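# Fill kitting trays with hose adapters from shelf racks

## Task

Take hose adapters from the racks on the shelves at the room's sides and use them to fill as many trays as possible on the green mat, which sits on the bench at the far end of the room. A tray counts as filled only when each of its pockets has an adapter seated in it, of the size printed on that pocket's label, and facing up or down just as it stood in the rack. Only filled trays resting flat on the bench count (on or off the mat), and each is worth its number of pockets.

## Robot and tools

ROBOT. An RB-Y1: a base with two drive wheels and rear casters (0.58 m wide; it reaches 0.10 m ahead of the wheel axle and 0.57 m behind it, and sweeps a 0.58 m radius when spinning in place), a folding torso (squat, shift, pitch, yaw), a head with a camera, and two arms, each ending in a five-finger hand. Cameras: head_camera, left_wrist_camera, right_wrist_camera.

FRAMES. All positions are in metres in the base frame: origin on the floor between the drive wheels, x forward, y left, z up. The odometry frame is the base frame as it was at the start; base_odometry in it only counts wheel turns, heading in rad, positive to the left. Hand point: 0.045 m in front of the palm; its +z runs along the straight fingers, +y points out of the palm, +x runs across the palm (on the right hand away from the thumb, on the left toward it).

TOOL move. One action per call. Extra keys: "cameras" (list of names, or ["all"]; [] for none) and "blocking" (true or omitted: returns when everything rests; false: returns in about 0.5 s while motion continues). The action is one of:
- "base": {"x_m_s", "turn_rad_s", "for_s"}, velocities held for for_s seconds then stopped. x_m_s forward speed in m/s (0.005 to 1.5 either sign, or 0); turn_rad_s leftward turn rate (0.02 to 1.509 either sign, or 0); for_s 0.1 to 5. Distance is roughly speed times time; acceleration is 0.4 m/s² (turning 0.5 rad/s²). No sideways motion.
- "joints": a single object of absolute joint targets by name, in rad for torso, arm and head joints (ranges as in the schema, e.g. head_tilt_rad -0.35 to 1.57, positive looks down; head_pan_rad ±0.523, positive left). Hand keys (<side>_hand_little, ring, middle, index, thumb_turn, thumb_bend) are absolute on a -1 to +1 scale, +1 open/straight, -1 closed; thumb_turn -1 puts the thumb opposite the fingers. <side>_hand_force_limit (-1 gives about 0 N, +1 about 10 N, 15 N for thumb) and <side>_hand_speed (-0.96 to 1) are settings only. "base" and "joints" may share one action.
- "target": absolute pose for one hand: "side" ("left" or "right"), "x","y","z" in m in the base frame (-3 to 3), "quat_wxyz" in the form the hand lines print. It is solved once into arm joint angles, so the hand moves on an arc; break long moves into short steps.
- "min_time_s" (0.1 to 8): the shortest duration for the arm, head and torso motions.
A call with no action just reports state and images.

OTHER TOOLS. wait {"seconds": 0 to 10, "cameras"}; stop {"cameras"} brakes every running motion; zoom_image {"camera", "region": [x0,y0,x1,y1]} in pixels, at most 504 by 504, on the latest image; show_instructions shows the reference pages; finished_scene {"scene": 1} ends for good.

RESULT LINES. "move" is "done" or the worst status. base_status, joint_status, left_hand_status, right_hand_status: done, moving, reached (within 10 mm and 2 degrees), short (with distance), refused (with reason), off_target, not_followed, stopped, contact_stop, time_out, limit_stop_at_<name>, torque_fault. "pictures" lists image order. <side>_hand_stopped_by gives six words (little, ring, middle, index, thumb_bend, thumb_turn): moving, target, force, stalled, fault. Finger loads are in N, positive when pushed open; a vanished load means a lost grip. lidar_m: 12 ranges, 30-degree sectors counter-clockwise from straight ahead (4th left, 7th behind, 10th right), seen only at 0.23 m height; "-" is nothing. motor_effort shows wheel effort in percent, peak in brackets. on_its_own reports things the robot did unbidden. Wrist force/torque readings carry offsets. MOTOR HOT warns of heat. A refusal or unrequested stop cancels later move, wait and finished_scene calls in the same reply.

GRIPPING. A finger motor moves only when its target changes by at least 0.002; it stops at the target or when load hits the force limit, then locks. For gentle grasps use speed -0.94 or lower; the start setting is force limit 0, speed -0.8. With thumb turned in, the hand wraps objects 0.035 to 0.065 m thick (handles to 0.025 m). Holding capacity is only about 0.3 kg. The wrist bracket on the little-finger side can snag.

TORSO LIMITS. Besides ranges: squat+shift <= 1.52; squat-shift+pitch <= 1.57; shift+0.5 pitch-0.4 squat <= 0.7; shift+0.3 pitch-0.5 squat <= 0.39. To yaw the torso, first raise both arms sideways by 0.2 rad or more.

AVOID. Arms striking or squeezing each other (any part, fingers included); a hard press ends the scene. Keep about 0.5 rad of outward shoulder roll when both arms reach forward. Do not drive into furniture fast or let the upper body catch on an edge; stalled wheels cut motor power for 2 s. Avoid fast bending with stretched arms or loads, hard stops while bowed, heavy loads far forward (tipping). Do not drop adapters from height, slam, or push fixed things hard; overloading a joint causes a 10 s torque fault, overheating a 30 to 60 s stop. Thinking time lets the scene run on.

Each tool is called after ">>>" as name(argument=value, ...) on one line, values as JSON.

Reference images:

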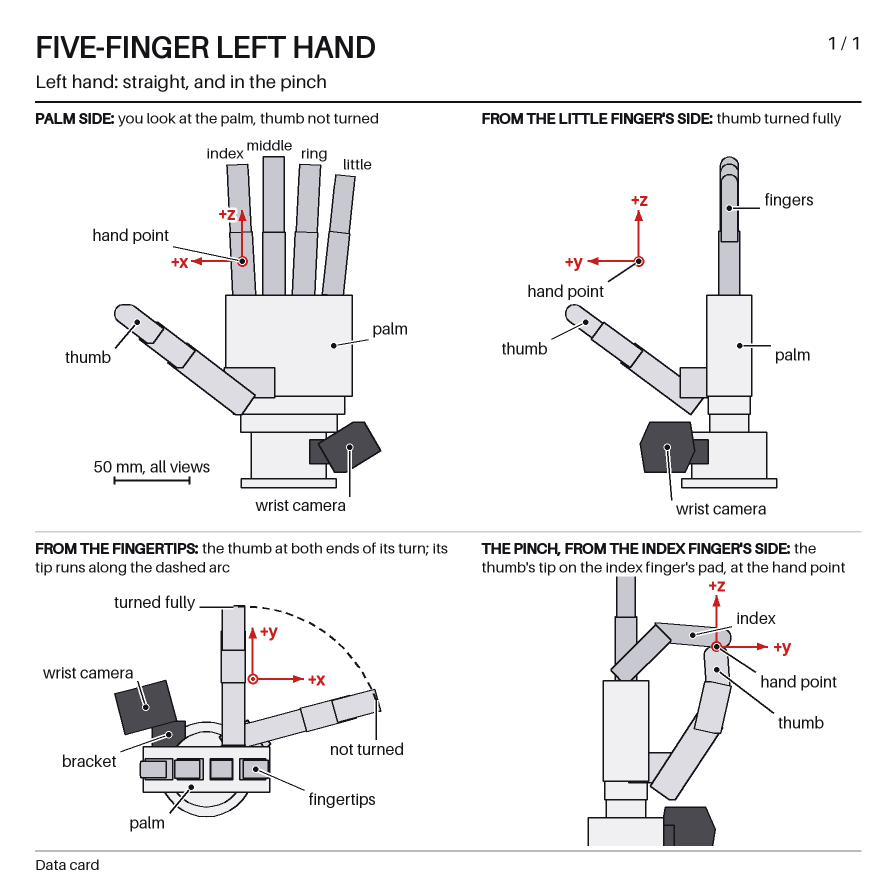

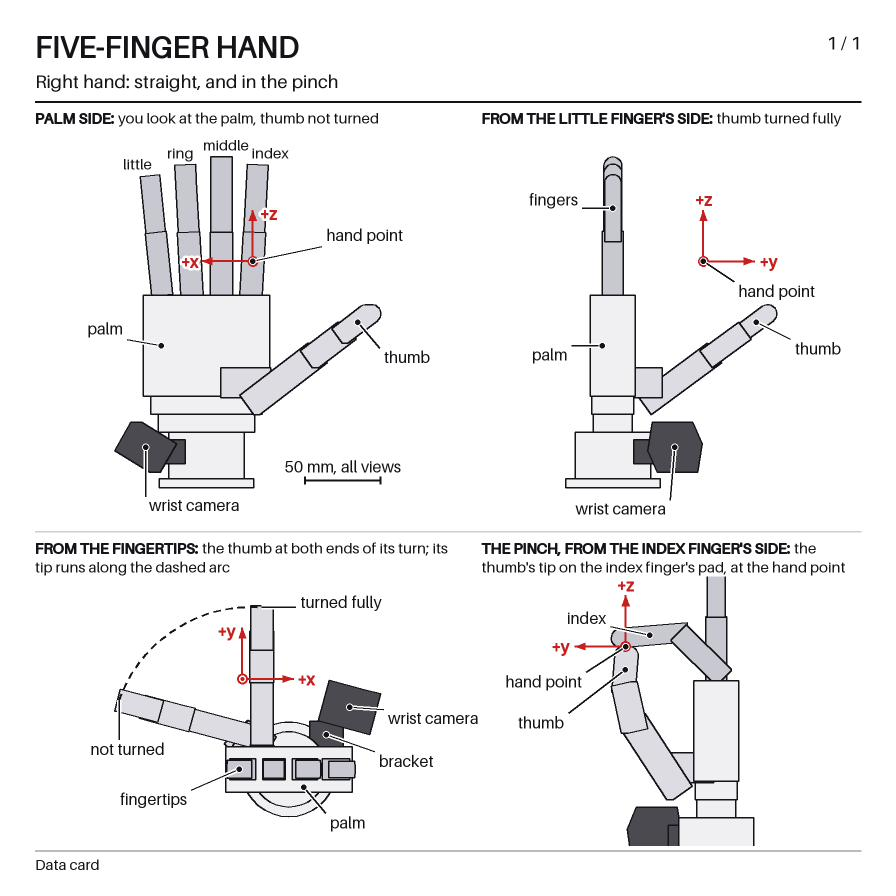

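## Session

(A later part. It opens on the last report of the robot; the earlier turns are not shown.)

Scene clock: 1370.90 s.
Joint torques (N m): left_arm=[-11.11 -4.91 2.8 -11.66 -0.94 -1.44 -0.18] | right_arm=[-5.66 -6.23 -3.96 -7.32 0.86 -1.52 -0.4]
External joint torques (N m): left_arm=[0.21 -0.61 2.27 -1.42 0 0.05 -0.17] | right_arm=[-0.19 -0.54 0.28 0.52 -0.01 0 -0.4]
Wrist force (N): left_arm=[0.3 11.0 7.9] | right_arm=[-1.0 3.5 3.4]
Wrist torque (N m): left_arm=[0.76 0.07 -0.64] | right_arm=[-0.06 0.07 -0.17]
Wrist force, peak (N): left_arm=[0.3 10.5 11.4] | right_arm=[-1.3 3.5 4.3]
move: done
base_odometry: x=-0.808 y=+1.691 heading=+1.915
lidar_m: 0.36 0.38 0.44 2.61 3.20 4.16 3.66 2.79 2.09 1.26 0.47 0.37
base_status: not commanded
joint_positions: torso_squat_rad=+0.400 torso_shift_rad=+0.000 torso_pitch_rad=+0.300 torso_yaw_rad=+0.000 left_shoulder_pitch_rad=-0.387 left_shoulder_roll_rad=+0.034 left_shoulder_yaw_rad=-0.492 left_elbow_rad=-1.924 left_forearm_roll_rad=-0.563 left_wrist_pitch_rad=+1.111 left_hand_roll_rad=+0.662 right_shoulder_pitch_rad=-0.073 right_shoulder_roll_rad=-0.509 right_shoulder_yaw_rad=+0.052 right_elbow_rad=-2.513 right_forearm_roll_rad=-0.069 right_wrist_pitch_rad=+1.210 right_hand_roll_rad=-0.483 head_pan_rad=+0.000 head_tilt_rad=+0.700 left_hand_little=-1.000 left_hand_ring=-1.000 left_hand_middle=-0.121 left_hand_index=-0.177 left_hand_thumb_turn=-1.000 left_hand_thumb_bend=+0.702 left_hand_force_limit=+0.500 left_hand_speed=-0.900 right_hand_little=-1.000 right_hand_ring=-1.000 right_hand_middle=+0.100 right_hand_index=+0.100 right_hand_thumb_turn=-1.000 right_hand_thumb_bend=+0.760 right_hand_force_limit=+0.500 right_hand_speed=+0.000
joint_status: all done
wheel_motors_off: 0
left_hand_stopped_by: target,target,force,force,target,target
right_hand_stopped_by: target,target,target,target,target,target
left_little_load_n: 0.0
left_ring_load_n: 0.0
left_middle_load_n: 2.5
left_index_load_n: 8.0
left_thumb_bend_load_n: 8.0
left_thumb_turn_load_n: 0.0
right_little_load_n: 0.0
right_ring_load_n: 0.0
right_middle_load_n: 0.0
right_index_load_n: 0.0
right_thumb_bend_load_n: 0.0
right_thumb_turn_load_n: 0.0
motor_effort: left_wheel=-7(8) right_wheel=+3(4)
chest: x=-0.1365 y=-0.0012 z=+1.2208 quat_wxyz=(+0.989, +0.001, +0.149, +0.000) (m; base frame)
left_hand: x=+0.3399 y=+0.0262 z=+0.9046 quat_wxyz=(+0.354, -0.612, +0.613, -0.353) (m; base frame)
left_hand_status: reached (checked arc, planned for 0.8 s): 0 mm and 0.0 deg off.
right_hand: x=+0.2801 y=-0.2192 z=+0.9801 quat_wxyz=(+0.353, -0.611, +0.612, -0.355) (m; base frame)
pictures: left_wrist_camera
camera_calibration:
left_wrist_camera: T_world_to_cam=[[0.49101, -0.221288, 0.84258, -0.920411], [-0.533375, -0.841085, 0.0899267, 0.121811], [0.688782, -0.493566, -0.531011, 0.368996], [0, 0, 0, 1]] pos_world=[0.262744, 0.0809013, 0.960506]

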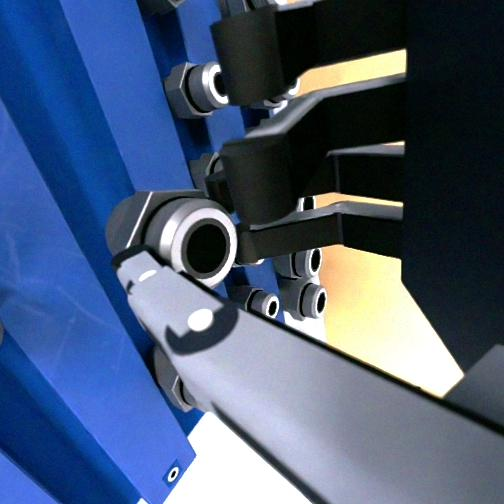

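>>> move(joints={"left_hand_force_limit":0.65,"left_hand_index":-0.62,"left_hand_middle":-0.62})

>>> move(target={"side":"left","x":0.3401,"y":0.0262,"z":0.96,"quat_wxyz":[0.3536,-0.6124,0.6124,-0.3536]}, min_time_s=0.7)

>>> move(joints={"left_shoulder_pitch_rad":-0.066,"left_shoulder_roll_rad":0.351,"left_shoulder_yaw_rad":0.025,"left_elbow_rad":-2.511,"left_forearm_roll_rad":0.102,"left_wrist_pitch_rad":1.218,"left_hand_roll_rad":0.302}, min_time_s=1.0)

>>> move(target={"side":"right","x":0.3300,"y":-0.0462,"z":0.955,"quat_wxyz":[0.3536,-0.6124,0.6124,-0.3536]}, min_time_s=1.0)

>>> move(target={"side":"right","x":0.3300,"y":-0.0462,"z":0.870,"quat_wxyz":[0.3536,-0.6124,0.6124,-0.3536]}, min_time_s=0.9, cameras=["right_wrist_camera","head_camera"])

Scene clock: 1371.80 s.
Joint torques (N m): left_arm=[-11.48 -4.45 1.95 -11.66 -0.8 -1.49 0.06] | right_arm=[-5.28 -6.46 -3.85 -7.34 0.87 -1.52 -0.44]
External joint torques (N m): left_arm=[-0.15 -0.16 1.43 -1.41 0.14 0 0.06] | right_arm=[0.2 -0.77 0.39 0.5 0 0 -0.45]
Wrist force (N): left_arm=[0.4 11.1 7.9] | right_arm=[-0.7 2.9 2.9]
Wrist torque (N m): left_arm=[0.78 0.06 -0.64] | right_arm=[-0.07 0.00 -0.22]
Wrist force, peak (N): left_arm=[0.4 11.3 8.1] | right_arm=[-1.3 3.6 3.9]
move: off_target
base_odometry: x=-0.808 y=+1.691 heading=+1.915
lidar_m: 0.36 0.38 0.44 2.61 3.20 4.17 3.67 2.78 2.09 1.25 0.48 0.37
base_status: not commanded
joint_positions: torso_squat_rad=+0.400 torso_shift_rad=+0.000 torso_pitch_rad=+0.300 torso_yaw_rad=+0.000 left_shoulder_pitch_rad=-0.387 left_shoulder_roll_rad=+0.034 left_shoulder_yaw_rad=-0.492 left_elbow_rad=-1.924 left_forearm_roll_rad=-0.563 left_wrist_pitch_rad=+1.111 left_hand_roll_rad=+0.662 right_shoulder_pitch_rad=-0.073 right_shoulder_roll_rad=-0.509 right_shoulder_yaw_rad=+0.052 right_elbow_rad=-2.513 right_forearm_roll_rad=-0.069 right_wrist_pitch_rad=+1.210 right_hand_roll_rad=-0.483 head_pan_rad=+0.000 head_tilt_rad=+0.700 left_hand_little=-1.000 left_hand_ring=-1.000 left_hand_middle=-0.146 left_hand_index=-0.184 left_hand_thumb_turn=-1.000 left_hand_thumb_bend=+0.703 left_hand_force_limit=+0.650 left_hand_speed=-0.900 right_hand_little=-1.000 right_hand_ring=-1.000 right_hand_middle=+0.100 right_hand_index=+0.100 right_hand_thumb_turn=-1.000 right_hand_thumb_bend=+0.760 right_hand_force_limit=+0.500 right_hand_speed=+0.000
joint_status: left_hand_middle off_target (ended at -0.146, target -0.620); left_hand_index off_target (ended at -0.184, target -0.620); the others done
wheel_motors_off: 0
left_hand_stopped_by: target,target,force,force,target,target
right_hand_stopped_by: target,target,target,target,target,target
left_little_load_n: 0.0
left_ring_load_n: 0.0
left_middle_load_n: 11.0
left_index_load_n: 5.5
left_thumb_bend_load_n: 13.0
left_thumb_turn_load_n: 1.5
right_little_load_n: 0.0
right_ring_load_n: 0.0
right_middle_load_n: 0.0
right_index_load_n: 0.0
right_thumb_bend_load_n: 0.0
right_thumb_turn_load_n: 0.0
motor_effort: left_wheel=-4(7) right_wheel=+2(3)
chest: x=-0.1365 y=-0.0012 z=+1.2208 quat_wxyz=(+0.989, +0.001, +0.149, +0.000) (m; base frame)
left_hand: x=+0.3399 y=+0.0262 z=+0.9046 quat_wxyz=(+0.354, -0.612, +0.613, -0.353) (m; base frame)
right_hand: x=+0.2801 y=-0.2192 z=+0.9801 quat_wxyz=(+0.353, -0.611, +0.612, -0.355) (m; base frame)
pictures: none

Scene clock: 1372.83 s.
Joint torques (N m): left_arm=[-11.43 -4.66 2.31 -10.89 -0.77 -1.56 0.09] | right_arm=[-5.33 -6.34 -3.64 -7.25 0.9 -1.5 -0.26]
External joint torques (N m): left_arm=[0.48 -0.37 1.89 -1.3 0.07 0.06 0.09] | right_arm=[0.15 -0.66 0.6 0.59 0.03 0.02 -0.27]
Wrist force (N): left_arm=[0.0 11.0 8.1] | right_arm=[-0.6 2.8 3.9]
Wrist torque (N m): left_arm=[0.75 0.11 -0.66] | right_arm=[-0.22 0.00 -0.19]
Wrist force, peak (N): left_arm=[0.2 11.8 8.2] | right_arm=[-0.6 4.0 3.8]
move: done
base_odometry: x=-0.808 y=+1.691 heading=+1.915
lidar_m: 0.35 0.37 0.45 2.62 3.19 4.16 3.66 2.78 2.08 1.24 0.47 0.37
base_status: not commanded
joint_positions: torso_squat_rad=+0.400 torso_shift_rad=+0.000 torso_pitch_rad=+0.300 torso_yaw_rad=+0.000 left_shoulder_pitch_rad=-0.458 left_shoulder_roll_rad=+0.000 left_shoulder_yaw_rad=-0.461 left_elbow_rad=-2.061 left_forearm_roll_rad=-0.514 left_wrist_pitch_rad=+1.287 left_hand_roll_rad=+0.538 right_shoulder_pitch_rad=-0.073 right_shoulder_roll_rad=-0.509 right_shoulder_yaw_rad=+0.052 right_elbow_rad=-2.513 right_forearm_roll_rad=-0.069 right_wrist_pitch_rad=+1.210 right_hand_roll_rad=-0.483 head_pan_rad=+0.000 head_tilt_rad=+0.700 left_hand_little=-1.000 left_hand_ring=-1.000 left_hand_middle=-0.145 left_hand_index=-0.184 left_hand_thumb_turn=-1.000 left_hand_thumb_bend=+0.703 left_hand_force_limit=+0.650 left_hand_speed=-0.900 right_hand_little=-1.000 right_hand_ring=-1.000 right_hand_middle=+0.100 right_hand_index=+0.100 right_hand_thumb_turn=-1.000 right_hand_thumb_bend=+0.760 right_hand_force_limit=+0.500 right_hand_speed=+0.000
joint_status: all done
wheel_motors_off: 0
left_hand_stopped_by: target,target,force,force,target,target
right_hand_stopped_by: target,target,target,target,target,target
left_little_load_n: 0.0
left_ring_load_n: 0.5
left_middle_load_n: 11.0
left_index_load_n: 5.5
left_thumb_bend_load_n: 13.0
left_thumb_turn_load_n: 1.5
right_little_load_n: 0.0
right_ring_load_n: 0.0
right_middle_load_n: 0.0
right_index_load_n: 0.0
right_thumb_bend_load_n: 0.0
right_thumb_turn_load_n: 0.0
motor_effort: left_wheel=-6(7) right_wheel=+3(4)
chest: x=-0.1365 y=-0.0012 z=+1.2208 quat_wxyz=(+0.989, +0.001, +0.149, +0.000) (m; base frame)
left_hand: x=+0.3399 y=+0.0259 z=+0.9596 quat_wxyz=(+0.354, -0.612, +0.612, -0.354) (m; base frame)
left_hand_status: reached (checked arc, planned for 0.7 s): 1 mm and 0.1 deg off.
right_hand: x=+0.2801 y=-0.2192 z=+0.9801 quat_wxyz=(+0.353, -0.611, +0.612, -0.355) (m; base frame)
pictures: none

Scene clock: 1374.13 s.
Joint torques (N m): left_arm=[-5.22 4.24 3.79 -10.35 -0.63 -2.01 -0.05] | right_arm=[-5.61 -6.62 -3.94 -7.3 0.86 -1.45 -0.32]
External joint torques (N m): left_arm=[0.84 -0.08 0.46 -1.37 -0.17 -0.21 -0.04] | right_arm=[-0.13 -0.93 0.3 0.54 -0.02 0.07 -0.33]
Wrist force (N): left_arm=[0.2 10.8 7.9] | right_arm=[-1.1 3.9 3.4]
Wrist torque (N m): left_arm=[0.73 0.07 -0.64] | right_arm=[0.04 0.07 -0.14]
Wrist force, peak (N): left_arm=[0.8 11.7 9.0] | right_arm=[-1.0 4.1 3.9]
move: done
base_odometry: x=-0.808 y=+1.691 heading=+1.915
lidar_m: 0.35 0.38 0.45 2.63 3.20 4.17 3.66 2.77 2.08 1.27 0.47 0.37
base_status: not commanded
joint_positions: torso_squat_rad=+0.400 torso_shift_rad=+0.000 torso_pitch_rad=+0.300 torso_yaw_rad=+0.000 left_shoulder_pitch_rad=-0.066 left_shoulder_roll_rad=+0.351 left_shoulder_yaw_rad=+0.025 left_elbow_rad=-2.511 left_forearm_roll_rad=+0.102 left_wrist_pitch_rad=+1.218 left_hand_roll_rad=+0.302 right_shoulder_pitch_rad=-0.073 right_shoulder_roll_rad=-0.509 right_shoulder_yaw_rad=+0.052 right_elbow_rad=-2.513 right_forearm_roll_rad=-0.069 right_wrist_pitch_rad=+1.210 right_hand_roll_rad=-0.483 head_pan_rad=+0.000 head_tilt_rad=+0.700 left_hand_little=-1.000 left_hand_ring=-1.000 left_hand_middle=-0.145 left_hand_index=-0.184 left_hand_thumb_turn=-1.000 left_hand_thumb_bend=+0.703 left_hand_force_limit=+0.650 left_hand_speed=-0.900 right_hand_little=-1.000 right_hand_ring=-1.000 right_hand_middle=+0.100 right_hand_index=+0.100 right_hand_thumb_turn=-1.000 right_hand_thumb_bend=+0.760 right_hand_force_limit=+0.500 right_hand_speed=+0.000
joint_status: all done
wheel_motors_off: 0
left_hand_stopped_by: target,target,force,force,target,target
right_hand_stopped_by: target,target,target,target,target,target
left_little_load_n: 0.0
left_ring_load_n: 0.0
left_middle_load_n: 11.0
left_index_load_n: 5.5
left_thumb_bend_load_n: 13.0
left_thumb_turn_load_n: 1.5
right_little_load_n: 0.0
right_ring_load_n: 0.0
right_middle_load_n: 0.0
right_index_load_n: 0.0
right_thumb_bend_load_n: 0.0
right_thumb_turn_load_n: 0.0
motor_effort: left_wheel=-6(8) right_wheel=+3(4)
chest: x=-0.1365 y=-0.0011 z=+1.2208 quat_wxyz=(+0.989, +0.001, +0.149, +0.000) (m; base frame)
left_hand: x=+0.2801 y=+0.2197 z=+0.9805 quat_wxyz=(+0.356, -0.613, +0.611, -0.353) (m; base frame)
right_hand: x=+0.2801 y=-0.2192 z=+0.9801 quat_wxyz=(+0.353, -0.611, +0.612, -0.355) (m; base frame)
pictures: none

Scene clock: 1375.47 s.
Joint torques (N m): left_arm=[-5.51 4.47 4.57 -9.99 -0.61 -1.86 0.15] | right_arm=[-10.76 1.6 -1.23 -7.59 0.92 -1.09 -0.4]
External joint torques (N m): left_arm=[0.55 0.15 1.24 -1.02 -0.15 -0.06 0.16] | right_arm=[-0.25 -0.82 -0.07 0.98 -0.1 0.34 -0.4]
Wrist force (N): left_arm=[0.1 11.0 7.8] | right_arm=[-0.9 3.1 3.7]
Wrist torque (N m): left_arm=[0.76 0.07 -0.65] | right_arm=[-0.15 -0.04 -0.19]
Wrist force, peak (N): left_arm=[0.1 11.2 8.2] | right_arm=[-0.9 3.2 4.7]
move: done
base_odometry: x=-0.808 y=+1.691 heading=+1.915
lidar_m: 0.36 0.38 0.44 2.62 3.19 4.17 3.66 2.80 2.09 1.25 0.47 0.37
base_status: not commanded
joint_positions: torso_squat_rad=+0.400 torso_shift_rad=+0.000 torso_pitch_rad=+0.300 torso_yaw_rad=+0.000 left_shoulder_pitch_rad=-0.066 left_shoulder_roll_rad=+0.351 left_shoulder_yaw_rad=+0.025 left_elbow_rad=-2.511 left_forearm_roll_rad=+0.102 left_wrist_pitch_rad=+1.218 left_hand_roll_rad=+0.302 right_shoulder_pitch_rad=-0.428 right_shoulder_roll_rad=-0.098 right_shoulder_yaw_rad=+0.485 right_elbow_rad=-2.126 right_forearm_roll_rad=+0.473 right_wrist_pitch_rad=+1.310 right_hand_roll_rad=-0.584 head_pan_rad=+0.000 head_tilt_rad=+0.700 left_hand_little=-1.000 left_hand_ring=-1.000 left_hand_middle=-0.145 left_hand_index=-0.184 left_hand_thumb_turn=-1.000 left_hand_thumb_bend=+0.703 left_hand_force_limit=+0.650 left_hand_speed=-0.900 right_hand_little=-1.000 right_hand_ring=-1.000 right_hand_middle=+0.100 right_hand_index=+0.100 right_hand_thumb_turn=-1.000 right_hand_thumb_bend=+0.760 right_hand_force_limit=+0.500 right_hand_speed=+0.000
joint_status: all done
wheel_motors_off: 0
left_hand_stopped_by: target,target,force,force,target,target
right_hand_stopped_by: target,target,target,target,target,target
left_little_load_n: 0.0
left_ring_load_n: 0.0
left_middle_load_n: 11.0
left_index_load_n: 5.5
left_thumb_bend_load_n: 13.0
left_thumb_turn_load_n: 1.5
right_little_load_n: 0.0
right_ring_load_n: 0.0
right_middle_load_n: 0.0
right_index_load_n: 0.0
right_thumb_bend_load_n: 0.0
right_thumb_turn_load_n: 0.0
motor_effort: left_wheel=-3(8) right_wheel=+4(4)
chest: x=-0.1365 y=-0.0011 z=+1.2208 quat_wxyz=(+0.989, +0.001, +0.149, +0.000) (m; base frame)
left_hand: x=+0.2801 y=+0.2197 z=+0.9805 quat_wxyz=(+0.356, -0.613, +0.611, -0.353) (m; base frame)
right_hand: x=+0.3299 y=-0.0461 z=+0.9550 quat_wxyz=(+0.354, -0.612, +0.612, -0.353) (m; base frame)
right_hand_status: reached (checked arc, planned for 1.0 s): 0 mm and 0.0 deg off.
pictures: none

Scene clock: 1376.70 s.
Joint torques (N m): left_arm=[-5.53 4.8 4.15 -10.2 -0.75 -2.14 -0.13] | right_arm=[-10.07 1.39 -0.05 -8.95 1.22 -1.27 -0.12]
External joint torques (N m): left_arm=[0.53 0.48 0.82 -1.23 -0.3 -0.34 -0.12] | right_arm=[-0.4 -1.02 1.19 0.4 0.07 -0.05 -0.12]
Wrist force (N): left_arm=[0.3 11.1 8.1] | right_arm=[-1.4 2.8 3.6]
Wrist torque (N m): left_arm=[0.75 0.05 -0.64] | right_arm=[-0.18 0.10 -0.25]
Wrist force, peak (N): left_arm=[0.0 11.2 8.1] | right_arm=[-1.3 3.4 4.4]
move: done
base_odometry: x=-0.808 y=+1.691 heading=+1.915
lidar_m: 0.35 0.37 0.45 2.62 3.21 4.18 3.66 2.78 2.08 1.26 0.47 0.37
base_status: not commanded
joint_positions: torso_squat_rad=+0.400 torso_shift_rad=+0.000 torso_pitch_rad=+0.300 torso_yaw_rad=+0.000 left_shoulder_pitch_rad=-0.066 left_shoulder_roll_rad=+0.351 left_shoulder_yaw_rad=+0.025 left_elbow_rad=-2.511 left_forearm_roll_rad=+0.102 left_wrist_pitch_rad=+1.218 left_hand_roll_rad=+0.302 right_shoulder_pitch_rad=-0.335 right_shoulder_roll_rad=-0.136 right_shoulder_yaw_rad=+0.534 right_elbow_rad=-1.891 right_forearm_roll_rad=+0.572 right_wrist_pitch_rad=+1.030 right_hand_roll_rad=-0.782 head_pan_rad=+0.000 head_tilt_rad=+0.700 left_hand_little=-1.000 left_hand_ring=-1.000 left_hand_middle=-0.145 left_hand_index=-0.184 left_hand_thumb_turn=-1.000 left_hand_thumb_bend=+0.703 left_hand_force_limit=+0.650 left_hand_speed=-0.900 right_hand_little=-1.000 right_hand_ring=-1.000 right_hand_middle=+0.100 right_hand_index=+0.100 right_hand_thumb_turn=-1.000 right_hand_thumb_bend=+0.760 right_hand_force_limit=+0.500 right_hand_speed=+0.000
joint_status: all done
wheel_motors_off: 0
left_hand_stopped_by: target,target,force,force,target,target
right_hand_stopped_by: target,target,target,target,target,target
left_little_load_n: 0.0
left_ring_load_n: 0.5
left_middle_load_n: 11.0
left_index_load_n: 5.5
left_thumb_bend_load_n: 13.0
left_thumb_turn_load_n: 1.5
right_little_load_n: 0.0
right_ring_load_n: 0.0
right_middle_load_n: 0.0
right_index_load_n: 0.0
right_thumb_bend_load_n: 0.0
right_thumb_turn_load_n: 0.0
motor_effort: left_wheel=-6(8) right_wheel=+4(4)
chest: x=-0.1365 y=-0.0011 z=+1.2208 quat_wxyz=(+0.989, +0.001, +0.149, +0.000) (m; base frame)
left_hand: x=+0.2801 y=+0.2197 z=+0.9805 quat_wxyz=(+0.356, -0.613, +0.611, -0.353) (m; base frame)
right_hand: x=+0.3298 y=-0.0462 z=+0.8700 quat_wxyz=(+0.353, -0.613, +0.612, -0.353) (m; base frame)
right_hand_status: reached (checked arc, planned for 0.9 s): 0 mm and 0.1 deg off.
pictures: head_camera, right_wrist_camera
camera_calibration:
head_camera: T_world_to_cam=[[-0.0230148, -0.999721, 0.00534711, -0.00845429], [-0.852521, 0.0168318, -0.522423, 0.749329], [0.522187, -0.016582, -0.85267, 1.17465], [0, 0, 0, 1]] pos_world=[0.0252359, -0.00158646, 1.3931]
right_wrist_camera: T_world_to_cam=[[-0.513547, -0.275478, -0.812638, 0.861622], [-0.555539, 0.828521, 0.0702107, 0.159911], [0.653946, 0.487509, -0.578523, 0.421636], [0, 0, 0, 1]] pos_world=[0.255593, -0.100683, 0.932886]

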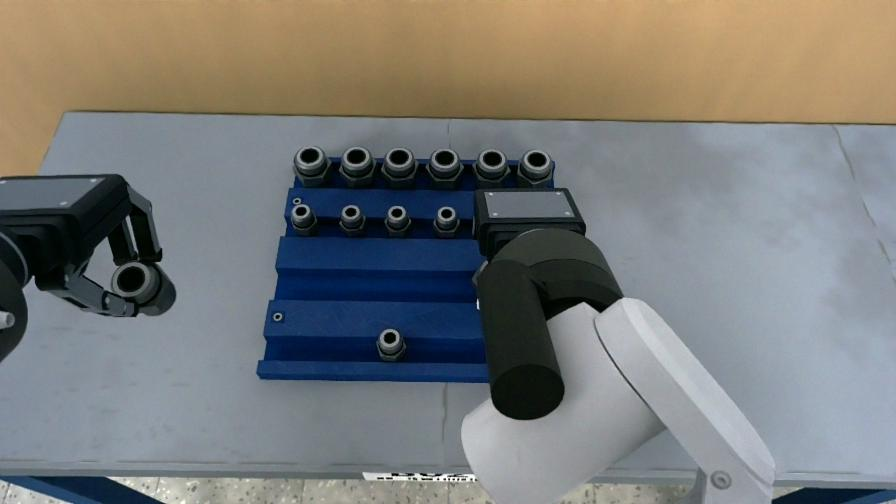

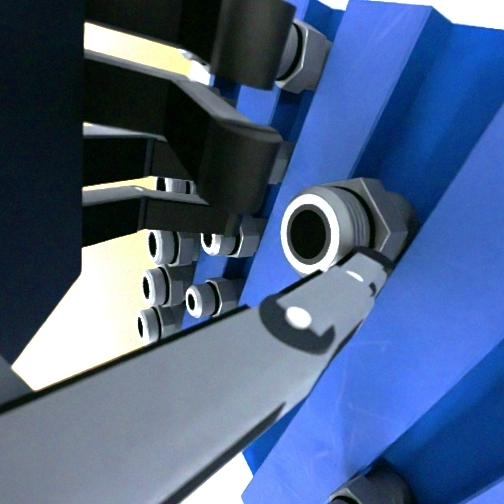

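>>> move(target={"side":"right","x":0.3300,"y":-0.0462,"z":0.859,"quat_wxyz":[0.3536,-0.6124,0.6124,-0.3536]}, min_time_s=0.5)

>>> move(joints={"right_hand_speed":-0.5,"right_hand_thumb_bend":0.70}, cameras=["right_wrist_camera"])

Scene clock: 1377.73 s.
Joint torques (N m): left_arm=[-5.49 4.04 4.52 -10.48 -0.53 -2 0.18] | right_arm=[-9.28 0.98 -0.13 -8.69 1.23 -1.21 -0.4]
External joint torques (N m): left_arm=[0.57 -0.28 1.19 -1.5 -0.07 -0.2 0.18] | right_arm=[0.31 -1.46 1.09 0.7 0.08 -0.03 -0.41]
Wrist force (N): left_arm=[0.1 10.9 7.9] | right_arm=[-0.6 3.0 3.8]
Wrist torque (N m): left_arm=[0.74 0.07 -0.64] | right_arm=[-0.18 -0.04 -0.19]
Wrist force, peak (N): left_arm=[0.4 11.4 8.2] | right_arm=[-1.0 3.7 4.5]
move: done
base_odometry: x=-0.808 y=+1.691 heading=+1.915
lidar_m: 0.36 0.38 0.45 2.61 3.19 4.17 3.66 2.78 2.10 1.26 0.48 0.38
base_status: not commanded
joint_positions: torso_squat_rad=+0.400 torso_shift_rad=+0.000 torso_pitch_rad=+0.300 torso_yaw_rad=+0.000 left_shoulder_pitch_rad=-0.066 left_shoulder_roll_rad=+0.351 left_shoulder_yaw_rad=+0.025 left_elbow_rad=-2.511 left_forearm_roll_rad=+0.102 left_wrist_pitch_rad=+1.218 left_hand_roll_rad=+0.302 right_shoulder_pitch_rad=-0.327 right_shoulder_roll_rad=-0.136 right_shoulder_yaw_rad=+0.537 right_elbow_rad=-1.857 right_forearm_roll_rad=+0.589 right_wrist_pitch_rad=+0.996 right_hand_roll_rad=-0.808 head_pan_rad=+0.000 head_tilt_rad=+0.700 left_hand_little=-1.000 left_hand_ring=-1.000 left_hand_middle=-0.145 left_hand_index=-0.184 left_hand_thumb_turn=-1.000 left_hand_thumb_bend=+0.703 left_hand_force_limit=+0.650 left_hand_speed=-0.900 right_hand_little=-1.000 right_hand_ring=-1.000 right_hand_middle=+0.100 right_hand_index=+0.100 right_hand_thumb_turn=-1.000 right_hand_thumb_bend=+0.760 right_hand_force_limit=+0.500 right_hand_speed=+0.000
joint_status: all done
wheel_motors_off: 0
left_hand_stopped_by: target,target,force,force,target,target
right_hand_stopped_by: target,target,target,target,target,target
left_little_load_n: 0.0
left_ring_load_n: 0.0
left_middle_load_n: 11.0
left_index_load_n: 5.5
left_thumb_bend_load_n: 13.0
left_thumb_turn_load_n: 1.5
right_little_load_n: 0.0
right_ring_load_n: 0.0
right_middle_load_n: 0.0
right_index_load_n: 0.0
right_thumb_bend_load_n: 0.0
right_thumb_turn_load_n: 0.0
motor_effort: left_wheel=-5(8) right_wheel=+4(4)
chest: x=-0.1365 y=-0.0011 z=+1.2208 quat_wxyz=(+0.989, +0.001, +0.149, +0.000) (m; base frame)
left_hand: x=+0.2801 y=+0.2197 z=+0.9805 quat_wxyz=(+0.356, -0.613, +0.611, -0.353) (m; base frame)
right_hand: x=+0.3294 y=-0.0463 z=+0.8593 quat_wxyz=(+0.353, -0.613, +0.612, -0.353) (m; base frame)
right_hand_status: reached (checked arc, planned for 0.5 s): 1 mm and 0.1 deg off.
pictures: none

Scene clock: 1378.30 s.
Joint torques (N m): left_arm=[-5.26 4.58 3.78 -10.03 -0.45 -2.13 0.01] | right_arm=[-9.69 1.33 0.05 -8.59 1.3 -1.23 -0.45]
External joint torques (N m): left_arm=[0.8 0.26 0.44 -1.06 0.01 -0.33 0.02] | right_arm=[-0.1 -1.11 1.27 0.8 0.15 -0.05 -0.46]
Wrist force (N): left_arm=[0.0 11.0 8.1] | right_arm=[-0.6 3.4 3.6]
Wrist torque (N m): left_arm=[0.74 0.11 -0.65] | right_arm=[-0.10 0.03 -0.22]
Wrist force, peak (N): left_arm=[0.3 11.3 8.0] | right_arm=[-1.2 4.1 3.7]
move: done
base_odometry: x=-0.808 y=+1.691 heading=+1.915
lidar_m: 0.36 0.38 0.45 2.62 3.18 4.18 3.66 2.78 2.09 1.26 0.46 0.37
base_status: not commanded
joint_positions: torso_squat_rad=+0.400 torso_shift_rad=+0.000 torso_pitch_rad=+0.300 torso_yaw_rad=+0.000 left_shoulder_pitch_rad=-0.066 left_shoulder_roll_rad=+0.351 left_shoulder_yaw_rad=+0.025 left_elbow_rad=-2.511 left_forearm_roll_rad=+0.102 left_wrist_pitch_rad=+1.218 left_hand_roll_rad=+0.302 right_shoulder_pitch_rad=-0.327 right_shoulder_roll_rad=-0.136 right_shoulder_yaw_rad=+0.537 right_elbow_rad=-1.857 right_forearm_roll_rad=+0.589 right_wrist_pitch_rad=+0.996 right_hand_roll_rad=-0.808 head_pan_rad=+0.000 head_tilt_rad=+0.700 left_hand_little=-1.000 left_hand_ring=-1.000 left_hand_middle=-0.145 left_hand_index=-0.184 left_hand_thumb_turn=-1.000 left_hand_thumb_bend=+0.703 left_hand_force_limit=+0.650 left_hand_speed=-0.900 right_hand_little=-1.000 right_hand_ring=-1.000 right_hand_middle=+0.100 right_hand_index=+0.100 right_hand_thumb_turn=-1.000 right_hand_thumb_bend=+0.700 right_hand_force_limit=+0.500 right_hand_speed=-0.500
joint_status: all done
wheel_motors_off: 0
left_hand_stopped_by: target,target,force,force,target,target
right_hand_stopped_by: target,target,target,target,target,target
left_little_load_n: 0.0
left_ring_load_n: 0.0
left_middle_load_n: 11.5
left_index_load_n: 5.5
left_thumb_bend_load_n: 13.0
left_thumb_turn_load_n: 1.5
right_little_load_n: 0.0
right_ring_load_n: 0.0
right_middle_load_n: 0.0
right_index_load_n: 0.0
right_thumb_bend_load_n: 0.0
right_thumb_turn_load_n: 0.0
motor_effort: left_wheel=-5(9) right_wheel=+3(4)
chest: x=-0.1365 y=-0.0011 z=+1.2208 quat_wxyz=(+0.989, +0.001, +0.149, +0.000) (m; base frame)
left_hand: x=+0.2801 y=+0.2197 z=+0.9805 quat_wxyz=(+0.356, -0.613, +0.611, -0.353) (m; base frame)
right_hand: x=+0.3294 y=-0.0463 z=+0.8593 quat_wxyz=(+0.353, -0.613, +0.612, -0.353) (m; base frame)
pictures: right_wrist_camera
camera_calibration:
right_wrist_camera: T_world_to_cam=[[-0.514002, -0.27561, -0.812306, 0.85254], [-0.555671, 0.828405, 0.0705383, 0.160298], [0.653477, 0.487631, -0.57895, 0.416215], [0, 0, 0, 1]] pos_world=[0.255294, -0.100782, 0.922184]

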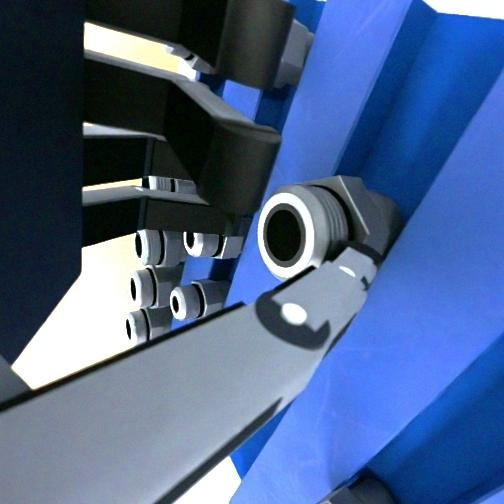

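Ring (286,234). Close.

>>> move(joints={"right_hand_speed":-0.9,"right_hand_force_limit":0.5,"right_hand_index":-0.6,"right_hand_middle":-0.6})

>>> move(target={"side":"right","x":0.3300,"y":-0.0462,"z":0.894,"quat_wxyz":[0.3536,-0.6124,0.6124,-0.3536]}, min_time_s=0.8, cameras=["right_wrist_camera"])

Scene clock: 1381.20 s.
Joint torques (N m): left_arm=[-5.89 4.01 4.15 -10.11 -0.76 -1.88 0.05] | right_arm=[-9.49 1.31 -0.26 -7.92 1.07 -1.02 -0.52]
External joint torques (N m): left_arm=[0.17 -0.32 0.81 -1.14 -0.3 -0.08 0.06] | right_arm=[0.1 -1.13 0.96 1.47 -0.08 0.17 -0.52]
Wrist force (N): left_arm=[0.1 11.0 7.9] | right_arm=[-1.2 0.0 1.1]
Wrist torque (N m): left_arm=[0.76 0.09 -0.65] | right_arm=[-0.39 0.15 -0.29]
Wrist force, peak (N): left_arm=[0.3 11.3 8.1] | right_arm=[-0.9 4.1 3.7]
move: off_target
base_odometry: x=-0.808 y=+1.691 heading=+1.915
lidar_m: 0.36 0.38 0.45 2.62 3.18 4.17 3.66 2.79 2.08 1.26 0.46 0.37
base_status: not commanded
joint_positions: torso_squat_rad=+0.400 torso_shift_rad=+0.000 torso_pitch_rad=+0.300 torso_yaw_rad=+0.000 left_shoulder_pitch_rad=-0.066 left_shoulder_roll_rad=+0.351 left_shoulder_yaw_rad=+0.025 left_elbow_rad=-2.511 left_forearm_roll_rad=+0.102 left_wrist_pitch_rad=+1.218 left_hand_roll_rad=+0.302 right_shoulder_pitch_rad=-0.327 right_shoulder_roll_rad=-0.136 right_shoulder_yaw_rad=+0.537 right_elbow_rad=-1.857 right_forearm_roll_rad=+0.590 right_wrist_pitch_rad=+0.996 right_hand_roll_rad=-0.808 head_pan_rad=+0.000 head_tilt_rad=+0.700 left_hand_little=-1.000 left_hand_ring=-1.000 left_hand_middle=-0.145 left_hand_index=-0.184 left_hand_thumb_turn=-1.000 left_hand_thumb_bend=+0.703 left_hand_force_limit=+0.650 left_hand_speed=-0.900 right_hand_little=-1.000 right_hand_ring=-1.000 right_hand_middle=-0.129 right_hand_index=-0.204 right_hand_thumb_turn=-1.000 right_hand_thumb_bend=+0.703 right_hand_force_limit=+0.500 right_hand_speed=-0.900
joint_status: right_hand_middle off_target (ended at -0.129, target -0.600); right_hand_index off_target (ended at -0.204, target -0.600); the others done
wheel_motors_off: 0
left_hand_stopped_by: target,target,force,force,target,target
right_hand_stopped_by: target,target,force,force,target,target
left_little_load_n: 0.0
left_ring_load_n: 0.0
left_middle_load_n: 11.0
left_index_load_n: 5.5
left_thumb_bend_load_n: 13.0
left_thumb_turn_load_n: 1.5
right_little_load_n: 0.0
right_ring_load_n: 0.0
right_middle_load_n: 4.0
right_index_load_n: 8.5
right_thumb_bend_load_n: 11.0
right_thumb_turn_load_n: -1.5
motor_effort: left_wheel=-5(9) right_wheel=+3(4)
chest: x=-0.1365 y=-0.0011 z=+1.2208 quat_wxyz=(+0.989, +0.001, +0.149, +0.000) (m; base frame)
left_hand: x=+0.2801 y=+0.2197 z=+0.9805 quat_wxyz=(+0.356, -0.613, +0.611, -0.353) (m; base frame)
right_hand: x=+0.3294 y=-0.0463 z=+0.8594 quat_wxyz=(+0.353, -0.613, +0.612, -0.353) (m; base frame)
pictures: none

Scene clock: 1382.33 s.
Joint torques (N m): left_arm=[-5.55 4.47 3.65 -10.31 -0.56 -2.01 0.05] | right_arm=[-11.48 3.72 -2.06 -9.62 1.15 -1.4 0.06]
External joint torques (N m): left_arm=[0.51 0.14 0.32 -1.33 -0.11 -0.21 0.05] | right_arm=[-1.67 1.3 -0.81 -0.4 0.02 -0.12 0.05]
Wrist force (N): left_arm=[0.3 11.0 8.0] | right_arm=[-0.6 5.6 5.4]
Wrist torque (N m): left_arm=[0.76 0.05 -0.65] | right_arm=[-0.03 -0.06 -0.02]
Wrist force, peak (N): left_arm=[0.1 11.3 8.3] | right_arm=[-0.6 5.6 5.4]
move: done
base_odometry: x=-0.808 y=+1.691 heading=+1.915
lidar_m: 0.36 0.37 0.45 2.61 3.20 4.17 3.66 2.78 2.09 1.26 0.47 0.37
base_status: not commanded
joint_positions: torso_squat_rad=+0.400 torso_shift_rad=+0.000 torso_pitch_rad=+0.300 torso_yaw_rad=+0.000 left_shoulder_pitch_rad=-0.066 left_shoulder_roll_rad=+0.351 left_shoulder_yaw_rad=+0.025 left_elbow_rad=-2.511 left_forearm_roll_rad=+0.102 left_wrist_pitch_rad=+1.218 left_hand_roll_rad=+0.302 right_shoulder_pitch_rad=-0.351 right_shoulder_roll_rad=-0.130 right_shoulder_yaw_rad=+0.524 right_elbow_rad=-1.965 right_forearm_roll_rad=+0.540 right_wrist_pitch_rad=+1.105 right_hand_roll_rad=-0.722 head_pan_rad=+0.000 head_tilt_rad=+0.700 left_hand_little=-1.000 left_hand_ring=-1.000 left_hand_middle=-0.145 left_hand_index=-0.184 left_hand_thumb_turn=-1.000 left_hand_thumb_bend=+0.703 left_hand_force_limit=+0.650 left_hand_speed=-0.900 right_hand_little=-1.000 right_hand_ring=-1.000 right_hand_middle=-0.129 right_hand_index=-0.204 right_hand_thumb_turn=-1.000 right_hand_thumb_bend=+0.704 right_hand_force_limit=+0.500 right_hand_speed=-0.900
joint_status: all done
wheel_motors_off: 0
left_hand_stopped_by: target,target,force,force,target,target
right_hand_stopped_by: target,target,force,force,target,target
left_little_load_n: 0.0
left_ring_load_n: 0.0
left_middle_load_n: 11.0
left_index_load_n: 5.5
left_thumb_bend_load_n: 13.0
left_thumb_turn_load_n: 1.5
right_little_load_n: 0.0
right_ring_load_n: 0.0
right_middle_load_n: 3.5
right_index_load_n: 7.5
right_thumb_bend_load_n: 11.5
right_thumb_turn_load_n: -0.5
motor_effort: left_wheel=-5(9) right_wheel=+3(4)
chest: x=-0.1365 y=-0.0011 z=+1.2208 quat_wxyz=(+0.989, +0.001, +0.149, +0.000) (m; base frame)
left_hand: x=+0.2801 y=+0.2197 z=+0.9805 quat_wxyz=(+0.356, -0.613, +0.611, -0.353) (m; base frame)
right_hand: x=+0.3298 y=-0.0463 z=+0.8935 quat_wxyz=(+0.353, -0.613, +0.612, -0.354) (m; base frame)
right_hand_status: reached (checked arc, planned for 0.8 s): 1 mm and 0.0 deg off.
pictures: right_wrist_camera
camera_calibration:
right_wrist_camera: T_world_to_cam=[[-0.513305, -0.275748, -0.8127, 0.88058], [-0.555164, 0.828839, 0.0694203, 0.159043], [0.654455, 0.486816, -0.578532, 0.435033], [0, 0, 0, 1]] pos_world=[0.255592, -0.100783, 0.956287]

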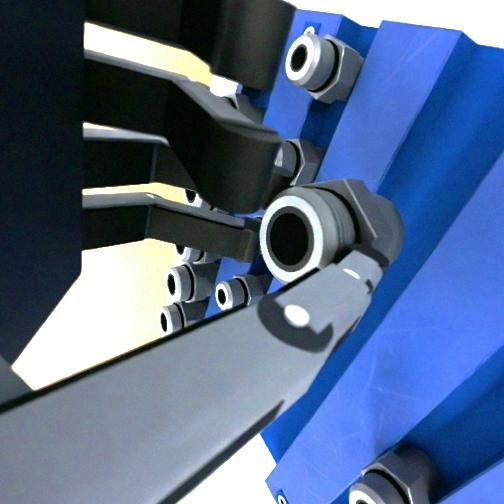

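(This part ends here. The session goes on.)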